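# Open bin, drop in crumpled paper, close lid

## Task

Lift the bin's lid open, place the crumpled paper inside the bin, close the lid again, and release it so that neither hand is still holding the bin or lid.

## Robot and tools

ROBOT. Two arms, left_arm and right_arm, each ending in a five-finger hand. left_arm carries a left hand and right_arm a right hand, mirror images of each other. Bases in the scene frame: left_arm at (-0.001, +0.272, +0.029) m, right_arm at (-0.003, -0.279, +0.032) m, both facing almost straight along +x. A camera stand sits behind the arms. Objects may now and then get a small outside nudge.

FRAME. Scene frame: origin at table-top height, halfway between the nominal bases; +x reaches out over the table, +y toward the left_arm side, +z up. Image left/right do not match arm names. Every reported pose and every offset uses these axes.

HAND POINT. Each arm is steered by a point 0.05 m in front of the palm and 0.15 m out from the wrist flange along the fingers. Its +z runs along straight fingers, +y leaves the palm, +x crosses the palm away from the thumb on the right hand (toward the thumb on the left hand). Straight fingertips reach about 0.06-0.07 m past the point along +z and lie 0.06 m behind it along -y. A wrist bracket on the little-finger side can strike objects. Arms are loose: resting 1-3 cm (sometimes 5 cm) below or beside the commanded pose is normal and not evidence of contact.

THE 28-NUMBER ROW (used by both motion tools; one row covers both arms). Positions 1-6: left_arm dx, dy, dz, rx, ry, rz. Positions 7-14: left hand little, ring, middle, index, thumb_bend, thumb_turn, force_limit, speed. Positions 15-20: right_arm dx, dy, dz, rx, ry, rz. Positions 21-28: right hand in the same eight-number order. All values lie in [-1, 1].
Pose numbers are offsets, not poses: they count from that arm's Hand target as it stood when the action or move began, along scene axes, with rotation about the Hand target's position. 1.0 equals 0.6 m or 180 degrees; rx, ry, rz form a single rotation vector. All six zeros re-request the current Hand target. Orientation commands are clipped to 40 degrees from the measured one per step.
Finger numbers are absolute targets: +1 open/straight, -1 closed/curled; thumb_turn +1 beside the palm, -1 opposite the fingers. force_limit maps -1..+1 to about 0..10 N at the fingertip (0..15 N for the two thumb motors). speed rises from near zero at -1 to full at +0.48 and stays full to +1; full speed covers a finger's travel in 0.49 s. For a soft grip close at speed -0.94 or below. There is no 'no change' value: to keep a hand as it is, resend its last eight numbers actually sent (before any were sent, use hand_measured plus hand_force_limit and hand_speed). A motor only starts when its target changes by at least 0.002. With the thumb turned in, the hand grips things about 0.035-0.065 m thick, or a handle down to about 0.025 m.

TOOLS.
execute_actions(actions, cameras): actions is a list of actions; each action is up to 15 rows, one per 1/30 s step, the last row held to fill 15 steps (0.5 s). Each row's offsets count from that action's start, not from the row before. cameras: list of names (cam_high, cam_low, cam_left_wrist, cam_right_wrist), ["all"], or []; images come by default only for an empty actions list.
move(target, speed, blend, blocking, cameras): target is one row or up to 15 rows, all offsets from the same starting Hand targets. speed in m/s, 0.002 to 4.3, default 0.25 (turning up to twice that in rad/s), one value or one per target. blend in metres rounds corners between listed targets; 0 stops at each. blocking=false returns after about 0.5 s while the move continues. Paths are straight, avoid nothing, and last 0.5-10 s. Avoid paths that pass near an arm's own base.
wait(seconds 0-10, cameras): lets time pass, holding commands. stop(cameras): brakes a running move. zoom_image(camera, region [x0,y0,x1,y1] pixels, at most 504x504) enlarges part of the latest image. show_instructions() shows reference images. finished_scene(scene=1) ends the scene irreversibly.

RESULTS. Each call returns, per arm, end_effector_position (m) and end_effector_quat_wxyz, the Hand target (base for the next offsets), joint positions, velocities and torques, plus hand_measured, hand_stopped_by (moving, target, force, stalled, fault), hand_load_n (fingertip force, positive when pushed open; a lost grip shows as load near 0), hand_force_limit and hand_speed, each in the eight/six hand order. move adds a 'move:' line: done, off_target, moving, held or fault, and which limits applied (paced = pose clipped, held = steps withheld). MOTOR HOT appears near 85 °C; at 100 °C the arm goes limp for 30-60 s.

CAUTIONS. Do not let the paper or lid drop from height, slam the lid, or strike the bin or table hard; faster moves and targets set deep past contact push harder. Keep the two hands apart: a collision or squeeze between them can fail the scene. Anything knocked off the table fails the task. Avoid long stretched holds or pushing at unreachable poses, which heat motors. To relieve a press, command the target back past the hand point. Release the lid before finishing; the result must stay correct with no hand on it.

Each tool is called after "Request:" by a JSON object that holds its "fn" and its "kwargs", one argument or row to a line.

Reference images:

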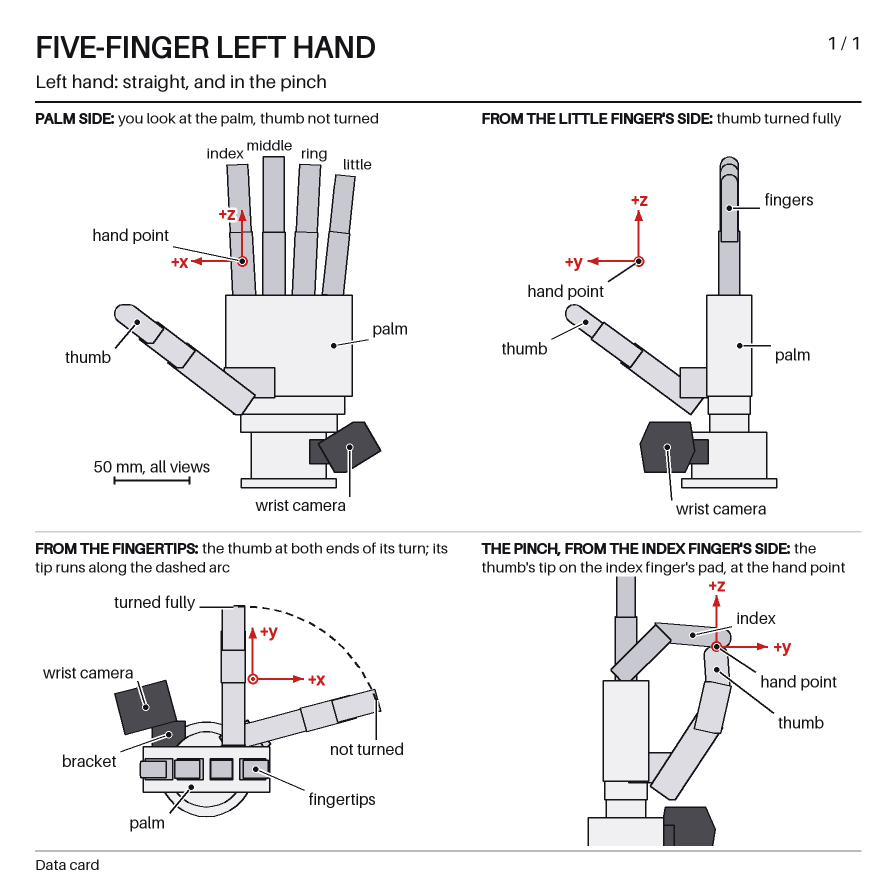

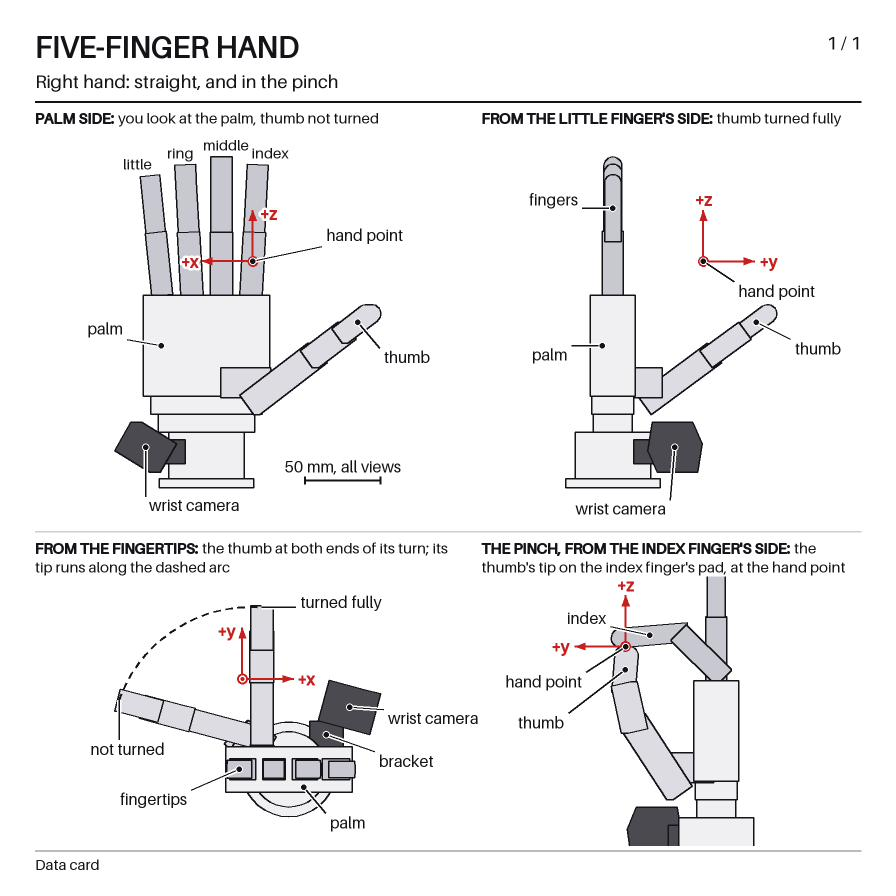

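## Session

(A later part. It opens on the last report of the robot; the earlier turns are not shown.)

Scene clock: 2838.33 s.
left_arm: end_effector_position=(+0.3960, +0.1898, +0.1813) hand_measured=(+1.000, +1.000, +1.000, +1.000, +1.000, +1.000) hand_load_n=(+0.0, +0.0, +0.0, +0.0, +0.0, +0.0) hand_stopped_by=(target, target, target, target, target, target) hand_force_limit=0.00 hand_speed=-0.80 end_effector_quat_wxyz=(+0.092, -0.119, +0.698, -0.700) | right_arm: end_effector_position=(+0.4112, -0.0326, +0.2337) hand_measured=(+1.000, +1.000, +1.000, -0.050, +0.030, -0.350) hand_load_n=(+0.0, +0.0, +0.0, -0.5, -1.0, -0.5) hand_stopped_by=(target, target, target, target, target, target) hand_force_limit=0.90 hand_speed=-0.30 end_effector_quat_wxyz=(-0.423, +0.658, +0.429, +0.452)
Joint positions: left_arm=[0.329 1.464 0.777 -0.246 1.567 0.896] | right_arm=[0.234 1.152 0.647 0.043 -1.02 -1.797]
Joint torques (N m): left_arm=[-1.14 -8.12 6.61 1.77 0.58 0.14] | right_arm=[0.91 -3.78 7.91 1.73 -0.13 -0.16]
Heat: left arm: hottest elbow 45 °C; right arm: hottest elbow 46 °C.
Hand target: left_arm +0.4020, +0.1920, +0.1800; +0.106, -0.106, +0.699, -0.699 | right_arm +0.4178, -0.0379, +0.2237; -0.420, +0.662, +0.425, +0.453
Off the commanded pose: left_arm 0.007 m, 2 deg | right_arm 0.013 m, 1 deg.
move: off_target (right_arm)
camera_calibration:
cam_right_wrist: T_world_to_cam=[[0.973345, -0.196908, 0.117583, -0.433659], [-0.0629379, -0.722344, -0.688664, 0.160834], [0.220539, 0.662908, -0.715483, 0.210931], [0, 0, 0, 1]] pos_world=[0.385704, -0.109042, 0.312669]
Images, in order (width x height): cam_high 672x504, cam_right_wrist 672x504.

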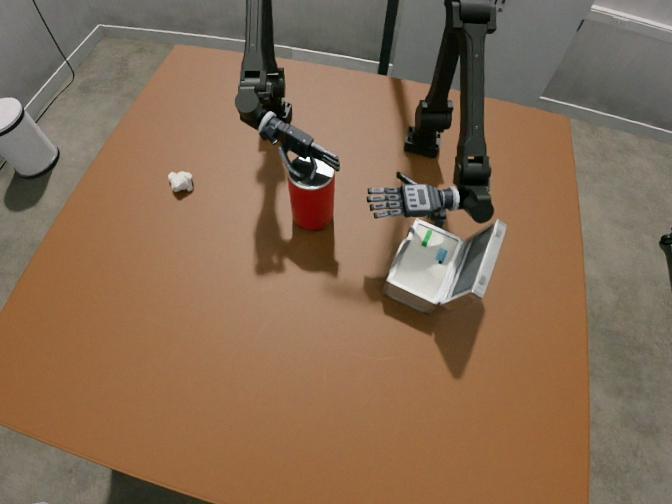

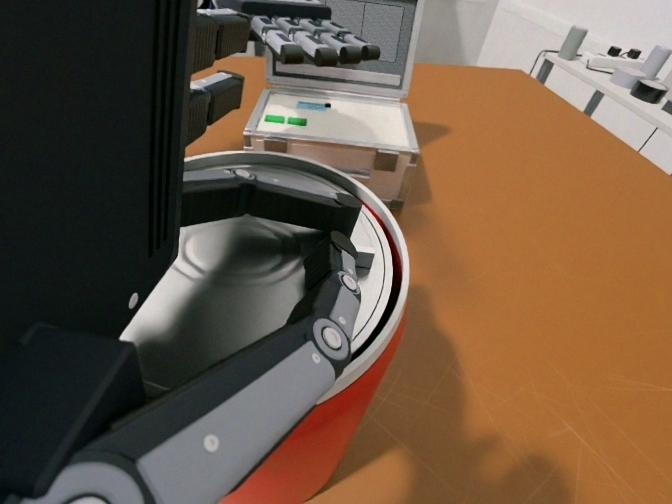

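Request:
{"fn": "move", "kwargs": {
  "target": [0,0,0,0,0,0,1,1,1,1,1,1,0,-0.8,0,0,0.004,0,0,0,1,1,1,-0.5,0.03,-0.35,0.9,-0.7],
  "speed": 0.03,
  "cameras": ["cam_high","cam_right_wrist"]
}}

Request:
{"fn": "zoom_image", "kwargs": {
  "camera": "cam_high",
  "region": [285, 145, 345, 205]
}}

Request:
{"fn": "zoom_image", "kwargs": {
  "camera": "cam_right_wrist",
  "region": [280, 190, 410, 320]
}}

Scene clock: 2841.80 s.
left_arm: end_effector_position=(+0.3960, +0.1898, +0.1813) hand_measured=(+1.000, +1.000, +1.000, +1.000, +1.000, +1.000) hand_load_n=(+0.0, +0.0, +0.0, +0.0, +0.0, -0.5) hand_stopped_by=(target, target, target, target, target, target) hand_force_limit=0.00 hand_speed=-0.80 end_effector_quat_wxyz=(+0.092, -0.119, +0.698, -0.700) | right_arm: end_effector_position=(+0.4113, -0.0325, +0.2330) hand_measured=(+1.000, +1.000, +1.000, -0.198, +0.030, -0.350) hand_load_n=(+0.0, +0.0, +0.0, +13.0, +1.0, -1.0) hand_stopped_by=(target, target, target, force, target, target) hand_force_limit=0.90 hand_speed=-0.70 end_effector_quat_wxyz=(-0.423, +0.658, +0.428, +0.451)
Joint positions: left_arm=[0.329 1.464 0.777 -0.246 1.567 0.896] | right_arm=[0.234 1.154 0.647 0.043 -1.02 -1.797]
Joint torques (N m): left_arm=[-1.14 -8.12 6.63 1.77 0.57 0.14] | right_arm=[0.85 -4.19 8.29 1.47 -0.13 -0.15]
Heat: left arm: hottest elbow 45 °C; right arm: hottest elbow 46 °C.
Hand target: left_arm +0.4020, +0.1920, +0.1800; +0.106, -0.106, +0.699, -0.699 | right_arm +0.4178, -0.0379, +0.2261; -0.420, +0.662, +0.425, +0.453
Off the commanded pose: left_arm 0.007 m, 2 deg | right_arm 0.011 m, 1 deg.
move: off_target (right_arm)
camera_calibration:
cam_right_wrist: T_world_to_cam=[[0.973525, -0.196835, 0.11621, -0.433394], [-0.0639517, -0.722641, -0.688258, 0.160735], [0.219451, 0.662605, -0.716097, 0.210969], [0, 0, 0, 1]] pos_world=[0.385902, -0.108942, 0.312066]
Images, in order (width x height): cam_high 672x504, cam_right_wrist 672x504.

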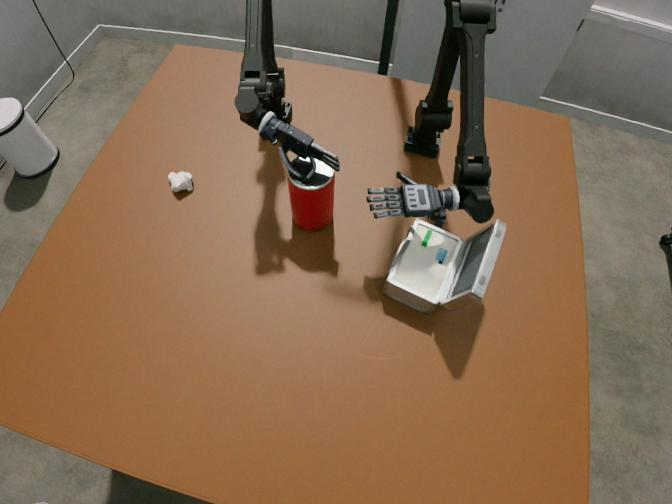

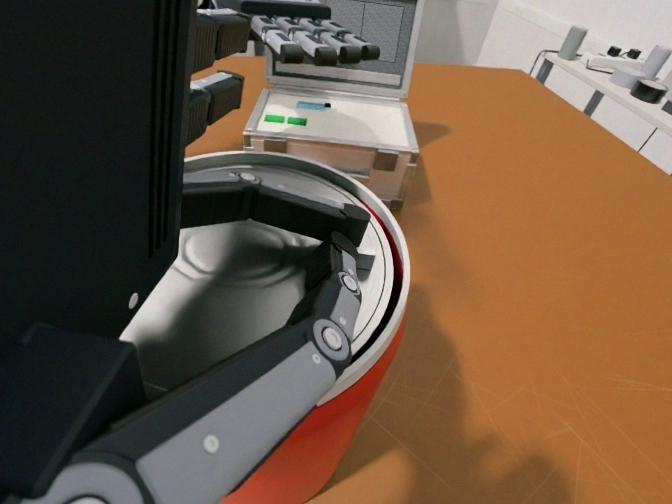

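Scaled by 8.400 from the camera's 672x504 image, which has a finer 960x720 frame.

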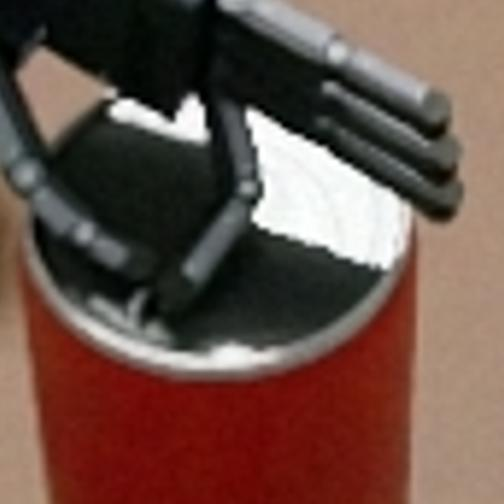

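Scaled by 3.877 from the camera's 672x504 image, which has a finer 960x720 frame.

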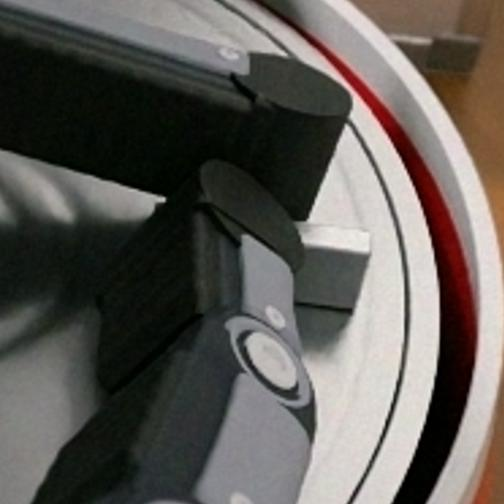

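Request:
{"fn": "move", "kwargs": {
  "target": [0,0,0,0,0,0,1,1,1,1,1,1,0,-0.8,0.0108,0.0157,0.0815,0,0,0,1,1,1,-0.5,0.03,-0.35,0.9,-0.7],
  "speed": 0.03,
  "cameras": ["cam_right_wrist"]
}}

Request:
{"fn": "zoom_image", "kwargs": {
  "camera": "cam_right_wrist",
  "region": [280, 190, 410, 320]
}}

Scene clock: 2849.03 s.
left_arm: end_effector_position=(+0.3960, +0.1898, +0.1813) hand_measured=(+1.000, +1.000, +1.000, +1.000, +1.000, +1.000) hand_load_n=(+0.0, +0.0, +0.0, +0.0, +0.0, +0.0) hand_stopped_by=(target, target, target, target, target, target) hand_force_limit=0.00 hand_speed=-0.80 end_effector_quat_wxyz=(+0.092, -0.119, +0.698, -0.700) | right_arm: end_effector_position=(+0.4112, -0.0339, +0.2347) hand_measured=(+1.000, +1.000, +1.000, -0.198, +0.030, -0.350) hand_load_n=(+0.0, +0.0, +0.0, +12.5, +3.5, +1.0) hand_stopped_by=(target, target, target, force, target, target) hand_force_limit=0.90 hand_speed=-0.70 end_effector_quat_wxyz=(-0.425, +0.679, +0.418, +0.430)
Joint positions: left_arm=[0.329 1.464 0.777 -0.246 1.567 0.896] | right_arm=[0.238 1.147 0.687 -0.066 -1.004 -1.799]
Joint torques (N m): left_arm=[-1.14 -8.12 6.63 1.77 0.57 0.14] | right_arm=[2.32 -7.71 14.02 0.65 -0.08 0.08]
Heat: left arm: hottest elbow 44 °C; right arm: hottest elbow 46 °C.
Hand target: left_arm +0.4020, +0.1920, +0.1800; +0.106, -0.106, +0.699, -0.699 | right_arm +0.4243, -0.0285, +0.2750; -0.420, +0.662, +0.425, +0.453
Off the commanded pose: left_arm 0.007 m, 2 deg | right_arm 0.043 m, 3 deg.
move: off_target (right_arm)
camera_calibration:
cam_right_wrist: T_world_to_cam=[[0.976419, -0.205753, 0.0653607, -0.423296], [-0.111005, -0.738166, -0.665424, 0.174417], [0.18516, 0.642477, -0.743598, 0.232922], [0, 0, 0, 1]] pos_world=[0.389548, -0.107993, 0.316928]
Images, in order (width x height): cam_right_wrist 672x504.

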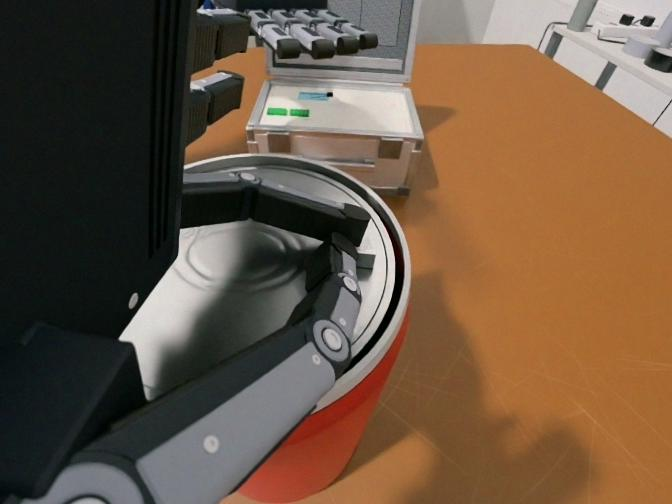

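Scaled by 3.877 from the camera's 672x504 image, which has a finer 960x720 frame.

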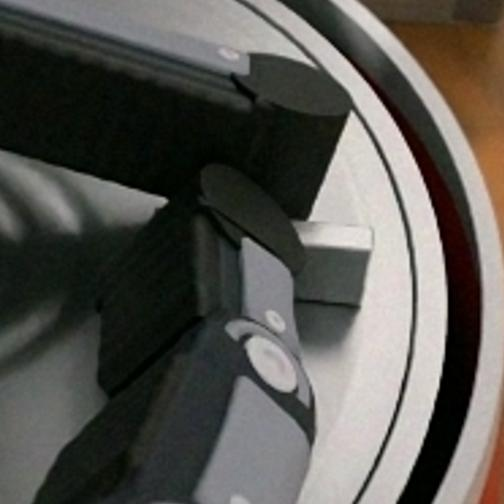

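Request:
{"fn": "move", "kwargs": {
  "target": [
    [0,0,0,0,0,0,1,1,1,1,1,1,0,-0.8,0,0,0.01,-0.0058,-0.0215,0,1,1,1,-0.5,0.03,-0.35,0.9,-0.7],
    [0,0,0,0,0,0,1,1,1,1,1,1,0,-0.8,-0.001,0,0.02,-0.0116,-0.043,0,1,1,1,-0.5,0.03,-0.35,0.9,-0.7]
  ],
  "speed": 0.03,
  "cameras": ["cam_right_wrist"]
}}

Request:
{"fn": "zoom_image", "kwargs": {
  "camera": "cam_right_wrist",
  "region": [280, 190, 410, 320]
}}

Scene clock: 2858.13 s.
left_arm: end_effector_position=(+0.3960, +0.1898, +0.1813) hand_measured=(+1.000, +1.000, +1.000, +1.000, +1.000, +1.000) hand_load_n=(+0.0, +0.0, +0.0, +0.0, +0.0, +0.0) hand_stopped_by=(target, target, target, target, target, target) hand_force_limit=0.00 hand_speed=-0.80 end_effector_quat_wxyz=(+0.092, -0.119, +0.698, -0.700) | right_arm: end_effector_position=(+0.4127, -0.0320, +0.2511) hand_measured=(+1.000, +1.000, +1.000, -0.198, +0.030, -0.350) hand_load_n=(+0.0, +0.0, +0.0, +12.0, +3.5, +1.5) hand_stopped_by=(target, target, target, force, target, target) hand_force_limit=0.90 hand_speed=-0.70 end_effector_quat_wxyz=(-0.395, +0.664, +0.441, +0.456)
Joint positions: left_arm=[0.329 1.464 0.777 -0.246 1.567 0.896] | right_arm=[0.257 1.111 0.687 -0.066 -0.958 -1.854]
Joint torques (N m): left_arm=[-1.08 -8.12 6.63 1.76 0.57 0.14] | right_arm=[2.14 -7.41 12.4 1.31 0.08 -0.34]
Heat: left arm: hottest elbow 44 °C; right arm: hottest elbow 47 °C.
Hand target: left_arm +0.4020, +0.1920, +0.1800; +0.106, -0.106, +0.699, -0.699 | right_arm +0.4237, -0.0285, +0.2870; -0.378, +0.637, +0.461, +0.489
Off the commanded pose: left_arm 0.007 m, 2 deg | right_arm 0.038 m, 6 deg.
move: off_target (right_arm)
camera_calibration:
cam_right_wrist: T_world_to_cam=[[0.964811, -0.208072, 0.160769, -0.444805], [-0.0536191, -0.754251, -0.654393, 0.159859], [0.257421, 0.622745, -0.738866, 0.212068], [0, 0, 0, 1]] pos_world=[0.383133, -0.104042, 0.332812]
Images, in order (width x height): cam_right_wrist 672x504.

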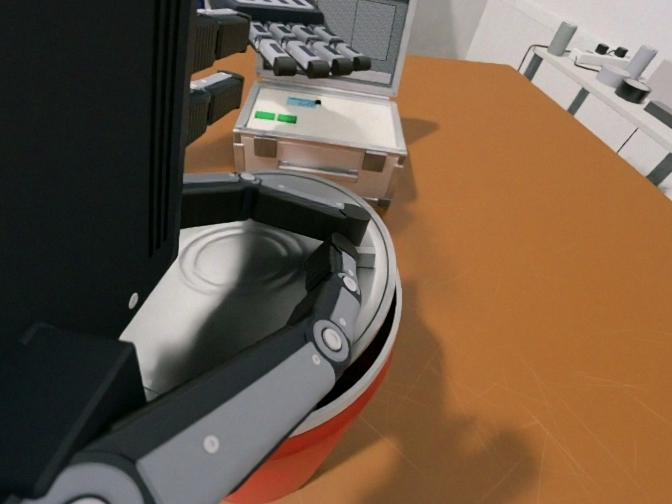

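Scaled by 3.877 from the camera's 672x504 image, which has a finer 960x720 frame.

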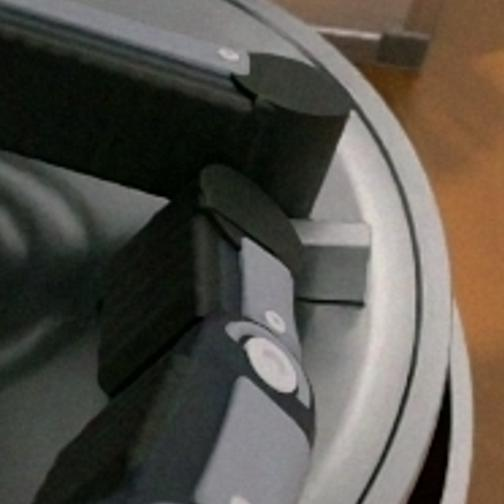

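Request:
{"fn": "move", "kwargs": {
  "target": [
    [0,0,0,0,0,0,1,1,1,1,1,1,0,-0.8,-0.005,0.0015,0.0125,-0.0065,-0.024,0,1,1,1,-0.5,0.03,-0.35,0.9,-0.7],
    [0,0,0,0,0,0,1,1,1,1,1,1,0,-0.8,-0.011,0.003,0.025,-0.013,-0.048,0,1,1,1,-0.5,0.03,-0.35,0.9,-0.7]
  ],
  "speed": 0.03,
  "cameras": ["cam_right_wrist","cam_left_wrist"]
}}

Request:
{"fn": "zoom_image", "kwargs": {
  "camera": "cam_right_wrist",
  "region": [280, 190, 410, 320]
}}

Scene clock: 2872.23 s.
left_arm: end_effector_position=(+0.3960, +0.1898, +0.1813) hand_measured=(+1.000, +1.000, +1.000, +1.000, +1.000, +1.000) hand_load_n=(+0.0, +0.0, +0.0, +0.0, +0.0, -0.5) hand_stopped_by=(target, target, target, target, target, target) hand_force_limit=0.00 hand_speed=-0.80 end_effector_quat_wxyz=(+0.092, -0.119, +0.698, -0.700) | right_arm: end_effector_position=(+0.4133, -0.0280, +0.2764) hand_measured=(+1.000, +1.000, +1.000, -0.198, +0.030, -0.350) hand_load_n=(+0.0, +0.5, +0.0, +11.0, +3.0, +1.5) hand_stopped_by=(target, target, target, force, target, target) hand_force_limit=0.90 hand_speed=-0.70 end_effector_quat_wxyz=(-0.347, +0.633, +0.482, +0.496)
Joint positions: left_arm=[0.329 1.464 0.777 -0.246 1.567 0.896] | right_arm=[0.288 1.062 0.687 -0.066 -0.898 -1.964]
Joint torques (N m): left_arm=[-1.08 -8.12 6.63 1.76 0.57 0.14] | right_arm=[2.14 -7 9.99 2.11 0.11 -0.34]
Heat: left arm: hottest elbow 44 °C; right arm: hottest elbow 48 °C.
Hand target: left_arm +0.4020, +0.1920, +0.1800; +0.106, -0.106, +0.699, -0.699 | right_arm +0.4171, -0.0267, +0.3020; -0.329, +0.606, +0.498, +0.526
Off the commanded pose: left_arm 0.007 m, 2 deg | right_arm 0.026 m, 5 deg.
move: off_target (right_arm)
camera_calibration:
cam_left_wrist: T_world_to_cam=[[-0.131433, -0.0749083, 0.988491, -0.11786], [-0.963003, 0.246296, -0.10938, 0.354168], [-0.235268, -0.966295, -0.104508, 0.409241], [0, 0, 0, 1]] pos_world=[0.421855, 0.299389, 0.198012]
cam_right_wrist: T_world_to_cam=[[0.928613, -0.19145, 0.317844, -0.476551], [0.052049, -0.780926, -0.622451, 0.126151], [0.367381, 0.594559, -0.715214, 0.175236], [0, 0, 0, 1]] pos_world=[0.371587, -0.096909, 0.355323]
Images, in order (width x height): cam_left_wrist 672x504, cam_right_wrist 672x504.

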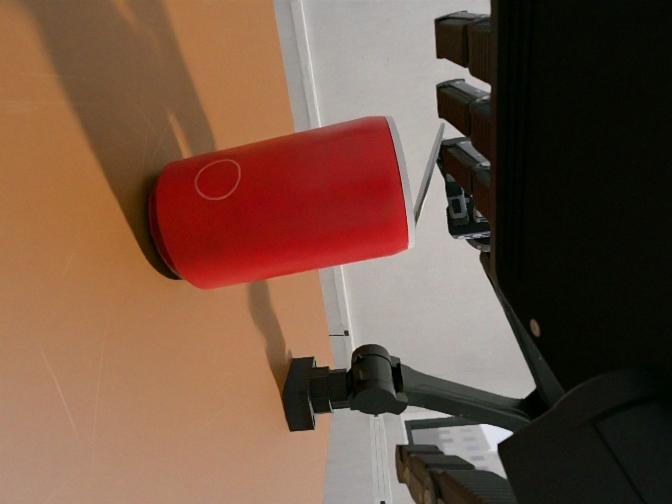

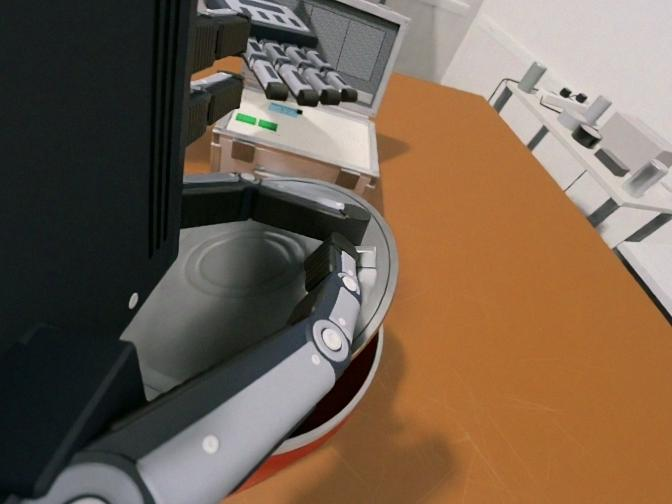

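Scaled by 3.877 from the camera's 672x504 image, which has a finer 960x720 frame.

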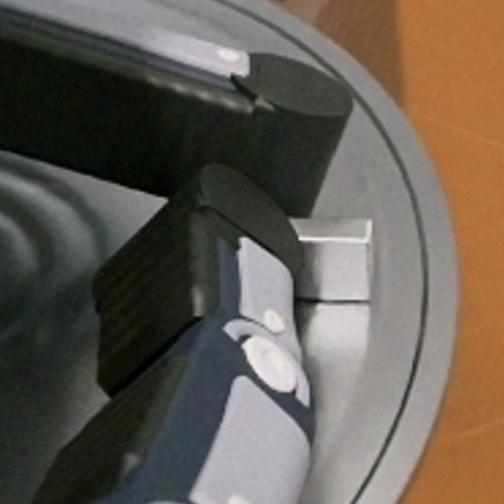

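Request:
{"fn": "move", "kwargs": {
  "target": [0.0067,-0.1338,0,0,0,0,1,1,1,1,1,1,0,-0.8,0,0,0,0,0,0,1,1,1,-0.5,0.03,-0.35,0.9,-0.7],
  "speed": 0.06,
  "cameras": ["cam_high","cam_left_wrist","cam_right_wrist"]
}}

Request:
{"fn": "zoom_image", "kwargs": {
  "camera": "cam_high",
  "region": [270, 130, 400, 230]
}}

Scene clock: 2910.37 s.
left_arm: end_effector_position=(+0.4050, +0.1118, +0.1818) hand_measured=(+1.000, +1.000, +1.000, +1.000, +1.000, +1.000) hand_load_n=(+0.0, +0.0, +0.0, +0.0, +0.0, +0.0) hand_stopped_by=(target, target, target, target, target, target) hand_force_limit=0.00 hand_speed=-0.80 end_effector_quat_wxyz=(+0.108, -0.105, +0.702, -0.696) | right_arm: end_effector_position=(+0.4133, -0.0280, +0.2764) hand_measured=(+1.000, +1.000, +1.000, -0.198, +0.030, -0.350) hand_load_n=(+0.0, +0.0, +0.0, +11.0, +2.5, +2.0) hand_stopped_by=(target, target, target, force, target, target) hand_force_limit=0.90 hand_speed=-0.70 end_effector_quat_wxyz=(-0.347, +0.633, +0.482, +0.496)
Joint positions: left_arm=[0.123 1.5 0.615 0.849 1.359 0.04] | right_arm=[0.288 1.062 0.687 -0.066 -0.898 -1.964]
Joint torques (N m): left_arm=[-1.08 -7.53 5.45 2.76 -0.02 -0.21] | right_arm=[2.14 -6.95 9.98 2.11 0.1 -0.33]
Heat: left arm: hottest elbow 44 °C; right arm: hottest elbow 47 °C.
Hand target: left_arm +0.4060, +0.1117, +0.1800; +0.106, -0.106, +0.699, -0.699 | right_arm +0.4171, -0.0267, +0.3020; -0.329, +0.606, +0.498, +0.526
Off the commanded pose: left_arm 0.002 m, 1 deg | right_arm 0.026 m, 5 deg.
move: off_target (right_arm)
camera_calibration:
cam_left_wrist: T_world_to_cam=[[-0.171231, -0.0917492, 0.98095, -0.103769], [-0.958562, 0.245602, -0.144352, 0.386788], [-0.227679, -0.965019, -0.130002, 0.337503], [0, 0, 0, 1]] pos_world=[0.429835, 0.22118, 0.201502]
cam_right_wrist: T_world_to_cam=[[0.928613, -0.19145, 0.317844, -0.476551], [0.052049, -0.780926, -0.622451, 0.126151], [0.367381, 0.594559, -0.715214, 0.175236], [0, 0, 0, 1]] pos_world=[0.371587, -0.096909, 0.355323]
Images, in order (width x height): cam_high 672x504, cam_left_wrist 672x504, cam_right_wrist 672x504.

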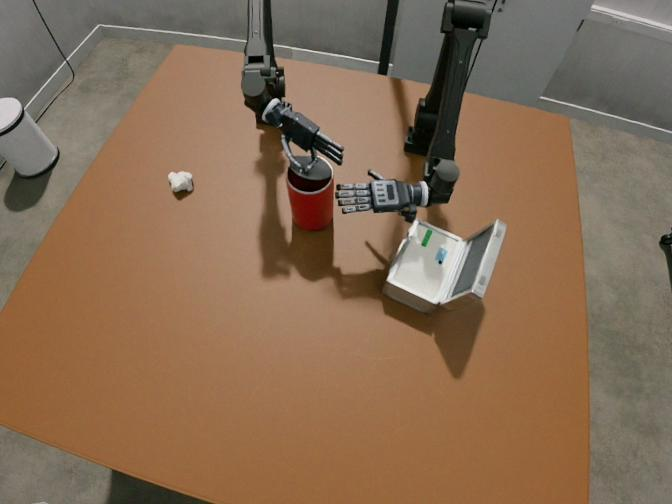

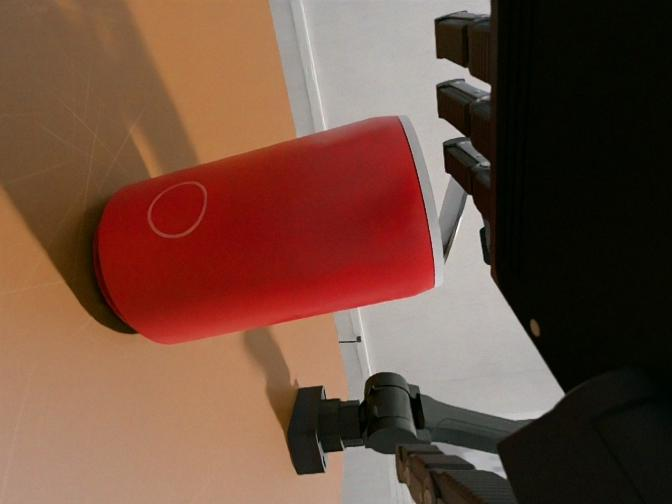

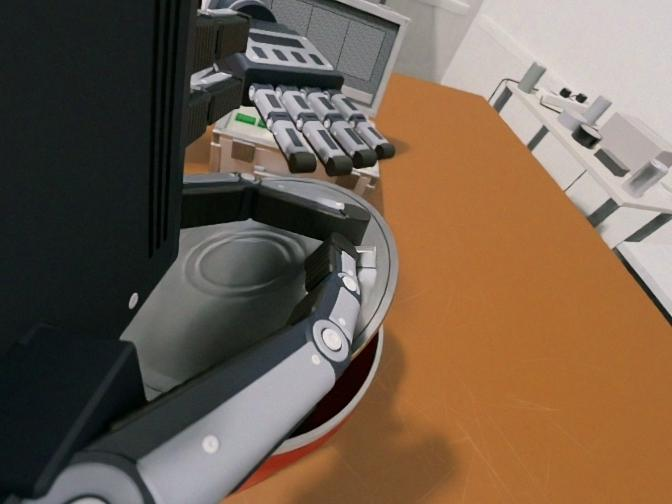

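Scaled by 3.877 from the camera's 672x504 image, which has a finer 960x720 frame.

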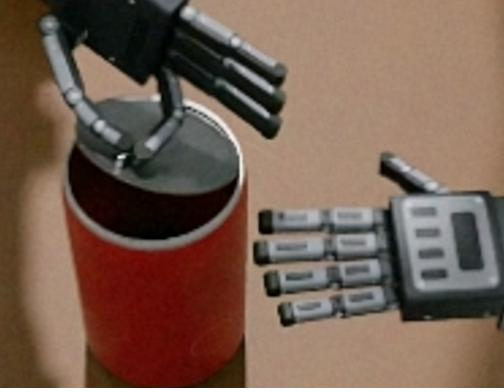

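Request:
{"fn": "move", "kwargs": {
  "target": [
    [-0.025,0,0,0,0,0,1,1,1,1,1,1,0,-0.8,0,0,0,0,0,0,1,1,1,-0.5,0.03,-0.35,0.9,-0.7],
    [-0.0126,-0.0398,0,0,0,0,1,1,1,1,1,1,0,-0.8,0,0,0,0,0,0,1,1,1,-0.5,0.03,-0.35,0.9,-0.7]
  ],
  "speed": 0.05,
  "cameras": ["cam_high","cam_left_wrist"]
}}

Request:
{"fn": "zoom_image", "kwargs": {
  "camera": "cam_high",
  "region": [270, 130, 400, 230]
}}

Scene clock: 2925.50 s.
left_arm: end_effector_position=(+0.3939, +0.0929, +0.1700) hand_measured=(+1.000, +1.000, +1.000, +1.000, +1.000, +1.000) hand_load_n=(+0.0, +0.0, +0.0, +0.0, +0.0, +0.0) hand_stopped_by=(target, target, target, target, target, target) hand_force_limit=0.00 hand_speed=-0.80 end_effector_quat_wxyz=(+0.101, -0.122, +0.702, -0.695) | right_arm: end_effector_position=(+0.4128, -0.0277, +0.2766) hand_measured=(+1.000, +1.000, +1.000, -0.198, +0.030, -0.350) hand_load_n=(+0.0, +0.0, +0.0, +11.0, +2.5, +1.5) hand_stopped_by=(target, target, target, force, target, target) hand_force_limit=0.90 hand_speed=-0.70 end_effector_quat_wxyz=(-0.347, +0.633, +0.482, +0.496)
Joint positions: left_arm=[0.074 1.5 0.572 0.874 1.297 0.025] | right_arm=[0.29 1.06 0.687 -0.068 -0.896 -1.964]
Joint torques (N m): left_arm=[-1.73 -8.41 6.6 2.81 0.03 -0.21] | right_arm=[2.02 -6.89 9.98 2.1 0.04 -0.33]
Heat: left arm: hottest elbow 44 °C; right arm: hottest elbow 47 °C.
Hand target: left_arm +0.3985, +0.0879, +0.1800; +0.106, -0.106, +0.699, -0.699 | right_arm +0.4171, -0.0267, +0.3020; -0.329, +0.606, +0.498, +0.526
Off the commanded pose: left_arm 0.012 m, 2 deg | right_arm 0.026 m, 5 deg.
move: off_target (left_arm, right_arm)
camera_calibration:
cam_left_wrist: T_world_to_cam=[[-0.137287, -0.0908008, 0.986361, -0.110165], [-0.966167, 0.231775, -0.11314, 0.377988], [-0.218341, -0.968522, -0.119549, 0.310058], [0, 0, 0, 1]] pos_world=[0.417774, 0.202687, 0.188495]
Images, in order (width x height): cam_high 672x504, cam_left_wrist 672x504.

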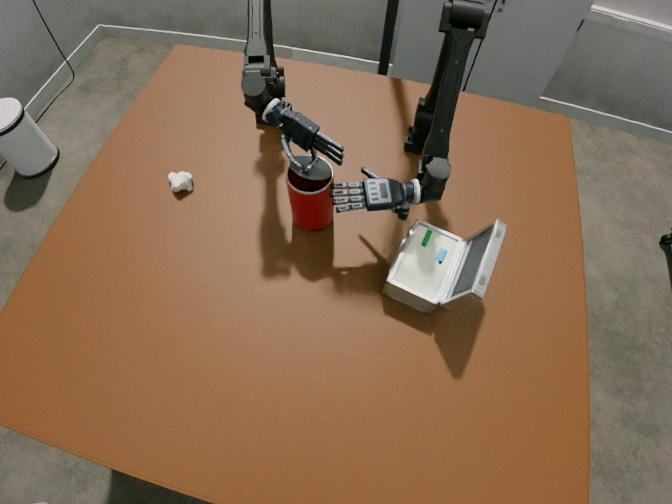

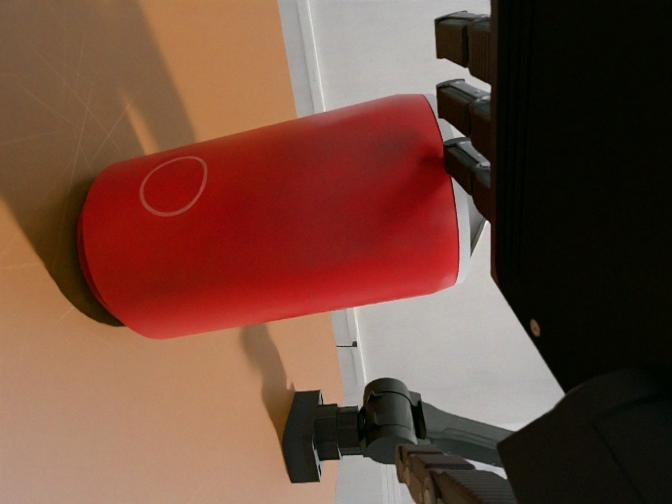

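Scaled by 3.877 from the camera's 672x504 image, which has a finer 960x720 frame.

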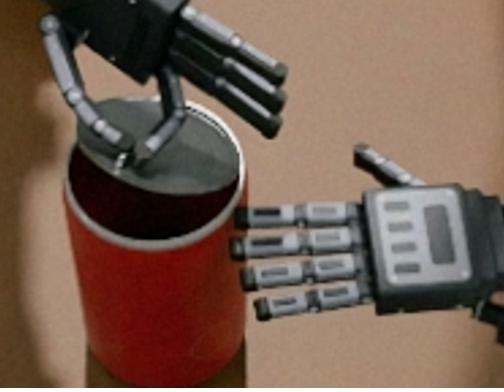

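Request:
{"fn": "move", "kwargs": {
  "target": [
    [-0.0075,0.035,0,0,0,0,1,1,1,1,1,1,0,-0.8,0,0,0,0,0,0,1,1,1,-0.5,0.03,-0.35,0.9,-0.7],
    [-0.0075,0.035,0.04,0,0,0,1,1,1,1,1,1,0,-0.8,0,0,0,0,0,0,1,1,1,-0.5,0.03,-0.35,0.9,-0.7]
  ],
  "speed": 0.05
}}

Scene clock: 2930.10 s.
left_arm: end_effector_position=(+0.3866, +0.1064, +0.1890) hand_measured=(+1.000, +1.000, +1.000, +1.000, +1.000, +1.000) hand_load_n=(+0.0, +0.0, +0.0, +0.0, +0.0, -0.5) hand_stopped_by=(target, target, target, target, target, target) hand_force_limit=0.00 hand_speed=-0.80 end_effector_quat_wxyz=(+0.102, -0.111, +0.700, -0.698) | right_arm: end_effector_position=(+0.4128, -0.0277, +0.2766) hand_measured=(+1.000, +1.000, +1.000, -0.198, +0.030, -0.350) hand_load_n=(+0.0, +0.0, +0.5, +11.0, +3.0, +1.5) hand_stopped_by=(target, target, target, force, target, target) hand_force_limit=0.90 hand_speed=-0.70 end_effector_quat_wxyz=(-0.347, +0.633, +0.482, +0.496)
Joint positions: left_arm=[0.114 1.441 0.572 0.845 1.35 0.012] | right_arm=[0.29 1.06 0.687 -0.068 -0.896 -1.964]
Joint torques (N m): left_arm=[-0.09 -9 7.88 0.85 0.13 -0.19] | right_arm=[2.08 -6.89 9.98 2.11 0.04 -0.34]
Heat: left arm: hottest elbow 43 °C; right arm: hottest elbow 47 °C.
Hand target: left_arm +0.3940, +0.1089, +0.2040; +0.106, -0.106, +0.699, -0.699 | right_arm +0.4171, -0.0267, +0.3020; -0.329, +0.606, +0.498, +0.526
Off the commanded pose: left_arm 0.017 m, 1 deg | right_arm 0.026 m, 5 deg.
move: off_target (left_arm, right_arm)

Request:
{"fn": "move", "kwargs": {
  "target": [0.005,0,-0.028,0,0,0,1,1,1,1,1,1,0,-0.8,0,0,0,0,0,0,1,1,1,-0.5,0.03,-0.35,0.9,-0.7],
  "speed": 0.05
}}

Scene clock: 2936.97 s.
left_arm: end_effector_position=(+0.3872, +0.1065, +0.1804) hand_measured=(+1.000, +1.000, +1.000, +1.000, +1.000, +1.000) hand_load_n=(+0.0, +0.0, +0.0, +0.0, +0.5, +0.0) hand_stopped_by=(target, target, target, target, target, target) hand_force_limit=0.00 hand_speed=-0.80 end_effector_quat_wxyz=(+0.094, -0.119, +0.701, -0.697) | right_arm: end_effector_position=(+0.4128, -0.0277, +0.2766) hand_measured=(+1.000, +1.000, +1.000, -0.198, +0.030, -0.350) hand_load_n=(+0.0, +0.0, +0.0, +11.0, +3.0, +1.5) hand_stopped_by=(target, target, target, force, target, target) hand_force_limit=0.90 hand_speed=-0.70 end_effector_quat_wxyz=(-0.347, +0.633, +0.482, +0.496)
Joint positions: left_arm=[0.114 1.466 0.572 0.845 1.35 0.012] | right_arm=[0.29 1.06 0.687 -0.068 -0.896 -1.964]
Joint torques (N m): left_arm=[-0.15 -7.3 7.21 2.66 0.12 -0.05] | right_arm=[2.02 -6.89 9.98 2.09 0.04 -0.33]
Heat: left arm: hottest elbow 43 °C; right arm: hottest elbow 47 °C.
Hand target: left_arm +0.3970, +0.1089, +0.1872; +0.106, -0.106, +0.699, -0.699 | right_arm +0.4171, -0.0267, +0.3020; -0.329, +0.606, +0.498, +0.526
Off the commanded pose: left_arm 0.012 m, 2 deg | right_arm 0.026 m, 5 deg.
move: off_target (left_arm, right_arm)

Request:
{"fn": "move", "kwargs": {
  "target": [0.012,-0.03,0.008,0,0,0,1,1,1,1,1,1,0,-0.8,0,0,0,0,0,0,1,1,1,-0.5,0.03,-0.35,0.9,-0.7],
  "speed": 0.05,
  "cameras": ["cam_high","cam_left_wrist"]
}}

Request:
{"fn": "zoom_image", "kwargs": {
  "camera": "cam_high",
  "region": [270, 130, 400, 230]
}}

Scene clock: 2946.87 s.
left_arm: end_effector_position=(+0.3904, +0.0929, +0.1810) hand_measured=(+1.000, +1.000, +1.000, +1.000, +1.000, +1.000) hand_load_n=(+0.0, +0.0, -0.5, +0.0, +0.0, +0.0) hand_stopped_by=(target, target, target, target, target, target) hand_force_limit=0.00 hand_speed=-0.80 end_effector_quat_wxyz=(+0.097, -0.120, +0.701, -0.696) | right_arm: end_effector_position=(+0.4128, -0.0277, +0.2766) hand_measured=(+1.000, +1.000, +1.000, -0.198, +0.030, -0.350) hand_load_n=(+0.0, +0.0, +0.0, +11.5, +3.0, +1.5) hand_stopped_by=(target, target, target, force, target, target) hand_force_limit=0.90 hand_speed=-0.70 end_effector_quat_wxyz=(-0.347, +0.633, +0.482, +0.496)
Joint positions: left_arm=[0.075 1.466 0.576 0.845 1.306 0.012] | right_arm=[0.29 1.06 0.687 -0.068 -0.896 -1.964]
Joint torques (N m): left_arm=[-1.55 -7.24 8.61 2.15 -0.02 -0.1] | right_arm=[2.02 -6.95 9.99 2.11 0.04 -0.33]
Heat: left arm: hottest elbow 43 °C; right arm: hottest elbow 47 °C.
Hand target: left_arm +0.4042, +0.0909, +0.1920; +0.106, -0.106, +0.699, -0.699 | right_arm +0.4171, -0.0267, +0.3020; -0.329, +0.606, +0.498, +0.526
Off the commanded pose: left_arm 0.018 m, 2 deg | right_arm 0.026 m, 5 deg.
move: off_target (left_arm, right_arm)
camera_calibration:
cam_left_wrist: T_world_to_cam=[[-0.133996, -0.0859578, 0.987247, -0.123416], [-0.964856, 0.238561, -0.110186, 0.374173], [-0.226047, -0.967316, -0.114903, 0.312678], [0, 0, 0, 1]] pos_world=[0.415166, 0.202587, 0.198999]
Images, in order (width x height): cam_high 672x504, cam_left_wrist 672x504.

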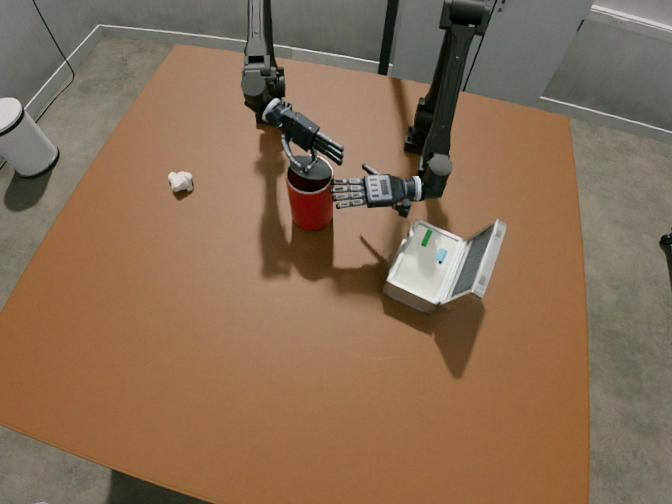

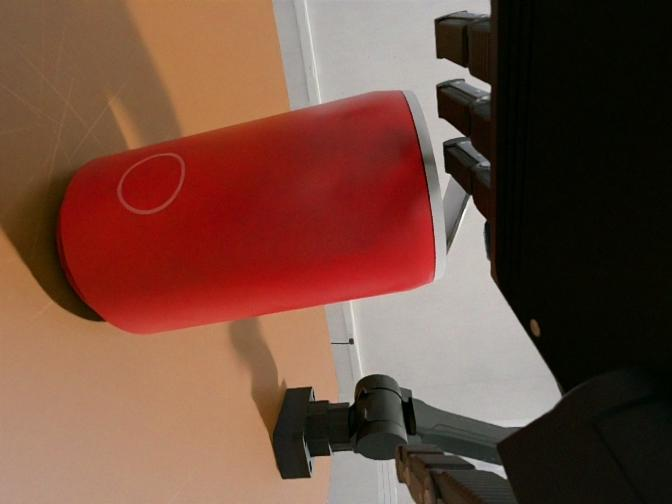

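Scaled by 3.877 from the camera's 672x504 image, which has a finer 960x720 frame.

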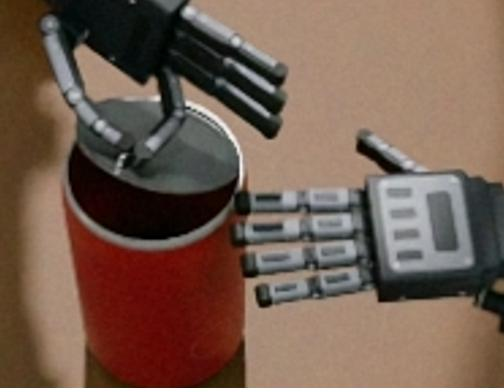

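Request:
{"fn": "move", "kwargs": {
  "target": [0.0104,-0.0333,0.008,0,0,0,1,1,1,1,1,1,0,-0.8,0,0,0,0,0,0,1,1,1,-0.5,0.03,-0.35,0.9,-0.7],
  "speed": 0.05,
  "cameras": ["cam_high","cam_left_wrist"]
}}

Request:
{"fn": "zoom_image", "kwargs": {
  "camera": "cam_high",
  "region": [270, 130, 400, 230]
}}

Scene clock: 2950.73 s.
left_arm: end_effector_position=(+0.3978, +0.0735, +0.1874) hand_measured=(+1.000, +1.000, +1.000, +1.000, +1.000, +1.000) hand_load_n=(+0.0, -0.5, +0.0, +0.0, +0.0, +0.0) hand_stopped_by=(target, target, target, target, target, target) hand_force_limit=0.00 hand_speed=-0.80 end_effector_quat_wxyz=(+0.104, -0.113, +0.701, -0.697) | right_arm: end_effector_position=(+0.4128, -0.0277, +0.2766) hand_measured=(+1.000, +1.000, +1.000, -0.198, +0.030, -0.350) hand_load_n=(+0.0, +0.0, +0.0, +11.0, +3.0, +1.5) hand_stopped_by=(target, target, target, force, target, target) hand_force_limit=0.90 hand_speed=-0.70 end_effector_quat_wxyz=(-0.347, +0.633, +0.482, +0.496)
Joint positions: left_arm=[0.022 1.466 0.595 0.845 1.252 0.012] | right_arm=[0.29 1.06 0.687 -0.068 -0.896 -1.964]
Joint torques (N m): left_arm=[-1.55 -7.18 8.76 1.5 -0.03 -0.11] | right_arm=[1.96 -6.89 10 2.11 0.04 -0.33]
Heat: left arm: hottest elbow 43 °C; right arm: hottest elbow 47 °C.
Hand target: left_arm +0.4104, +0.0709, +0.1968; +0.106, -0.106, +0.699, -0.699 | right_arm +0.4171, -0.0267, +0.3020; -0.329, +0.606, +0.498, +0.526
Off the commanded pose: left_arm 0.016 m, 1 deg | right_arm 0.026 m, 5 deg.
move: off_target (left_arm, right_arm)
camera_calibration:
cam_left_wrist: T_world_to_cam=[[-0.153649, -0.0882138, 0.98418, -0.121813], [-0.962449, 0.23894, -0.12884, 0.389206], [-0.223795, -0.967019, -0.121614, 0.29661], [0, 0, 0, 1]] pos_world=[0.422254, 0.183085, 0.206103]
Images, in order (width x height): cam_high 672x504, cam_left_wrist 672x504.

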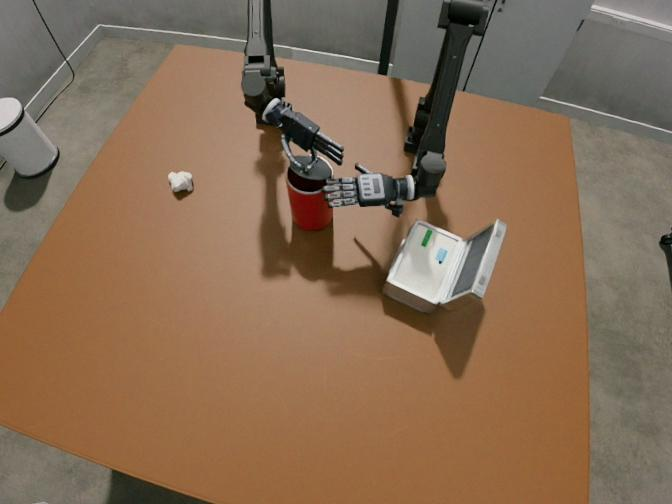

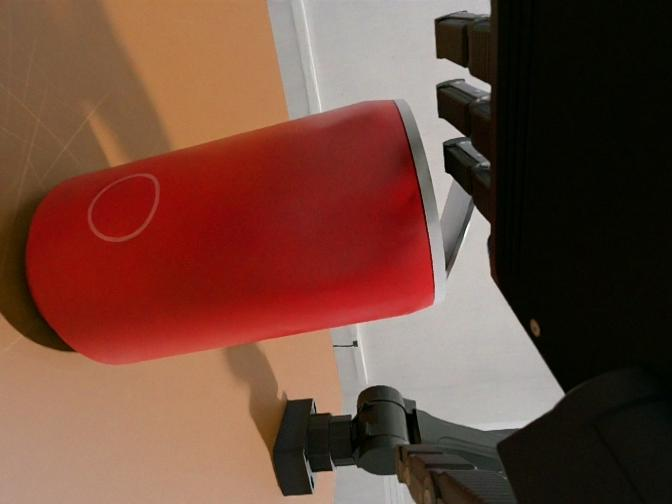

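Scaled by 3.877 from the camera's 672x504 image, which has a finer 960x720 frame.

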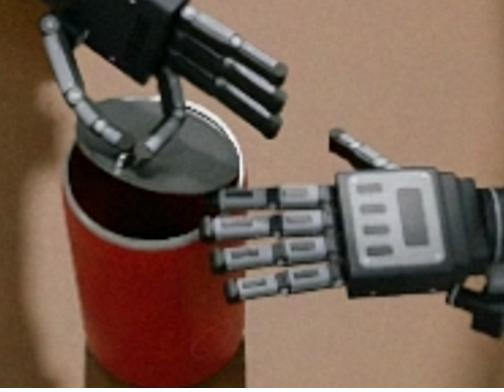

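Request:
{"fn": "move", "kwargs": {
  "target": [0,0,-0.013,0,0,0,1,1,1,1,1,1,0,-0.8,0,0,0,0,0,0,1,1,1,-0.5,0.03,-0.35,0.9,-0.7],
  "speed": 0.05
}}

Scene clock: 2967.87 s.
left_arm: end_effector_position=(+0.3983, +0.0735, +0.1793) hand_measured=(+1.000, +1.000, +1.000, +1.000, +1.000, +1.000) hand_load_n=(+0.0, +0.0, +0.0, +0.0, +0.0, -0.5) hand_stopped_by=(target, target, target, target, target, target) hand_force_limit=0.00 hand_speed=-0.80 end_effector_quat_wxyz=(+0.097, -0.121, +0.702, -0.695) | right_arm: end_effector_position=(+0.4128, -0.0277, +0.2766) hand_measured=(+1.000, +1.000, +1.000, -0.198, +0.030, -0.350) hand_load_n=(+0.0, +0.0, +0.0, +11.0, +2.5, +1.5) hand_stopped_by=(target, target, target, force, target, target) hand_force_limit=0.90 hand_speed=-0.70 end_effector_quat_wxyz=(-0.347, +0.633, +0.482, +0.496)
Joint positions: left_arm=[0.022 1.487 0.595 0.845 1.252 0.012] | right_arm=[0.29 1.06 0.687 -0.068 -0.896 -1.964]
Joint torques (N m): left_arm=[-1.61 -7.47 8.1 2.59 -0.01 -0.1] | right_arm=[2.08 -6.89 9.98 2.1 0.04 -0.33]
Heat: left arm: hottest elbow 44 °C; right arm: hottest elbow 47 °C.
Hand target: left_arm +0.4104, +0.0709, +0.1890; +0.106, -0.106, +0.699, -0.699 | right_arm +0.4171, -0.0267, +0.3020; -0.329, +0.606, +0.498, +0.526
Off the commanded pose: left_arm 0.016 m, 2 deg | right_arm 0.026 m, 5 deg.
move: off_target (left_arm, right_arm)


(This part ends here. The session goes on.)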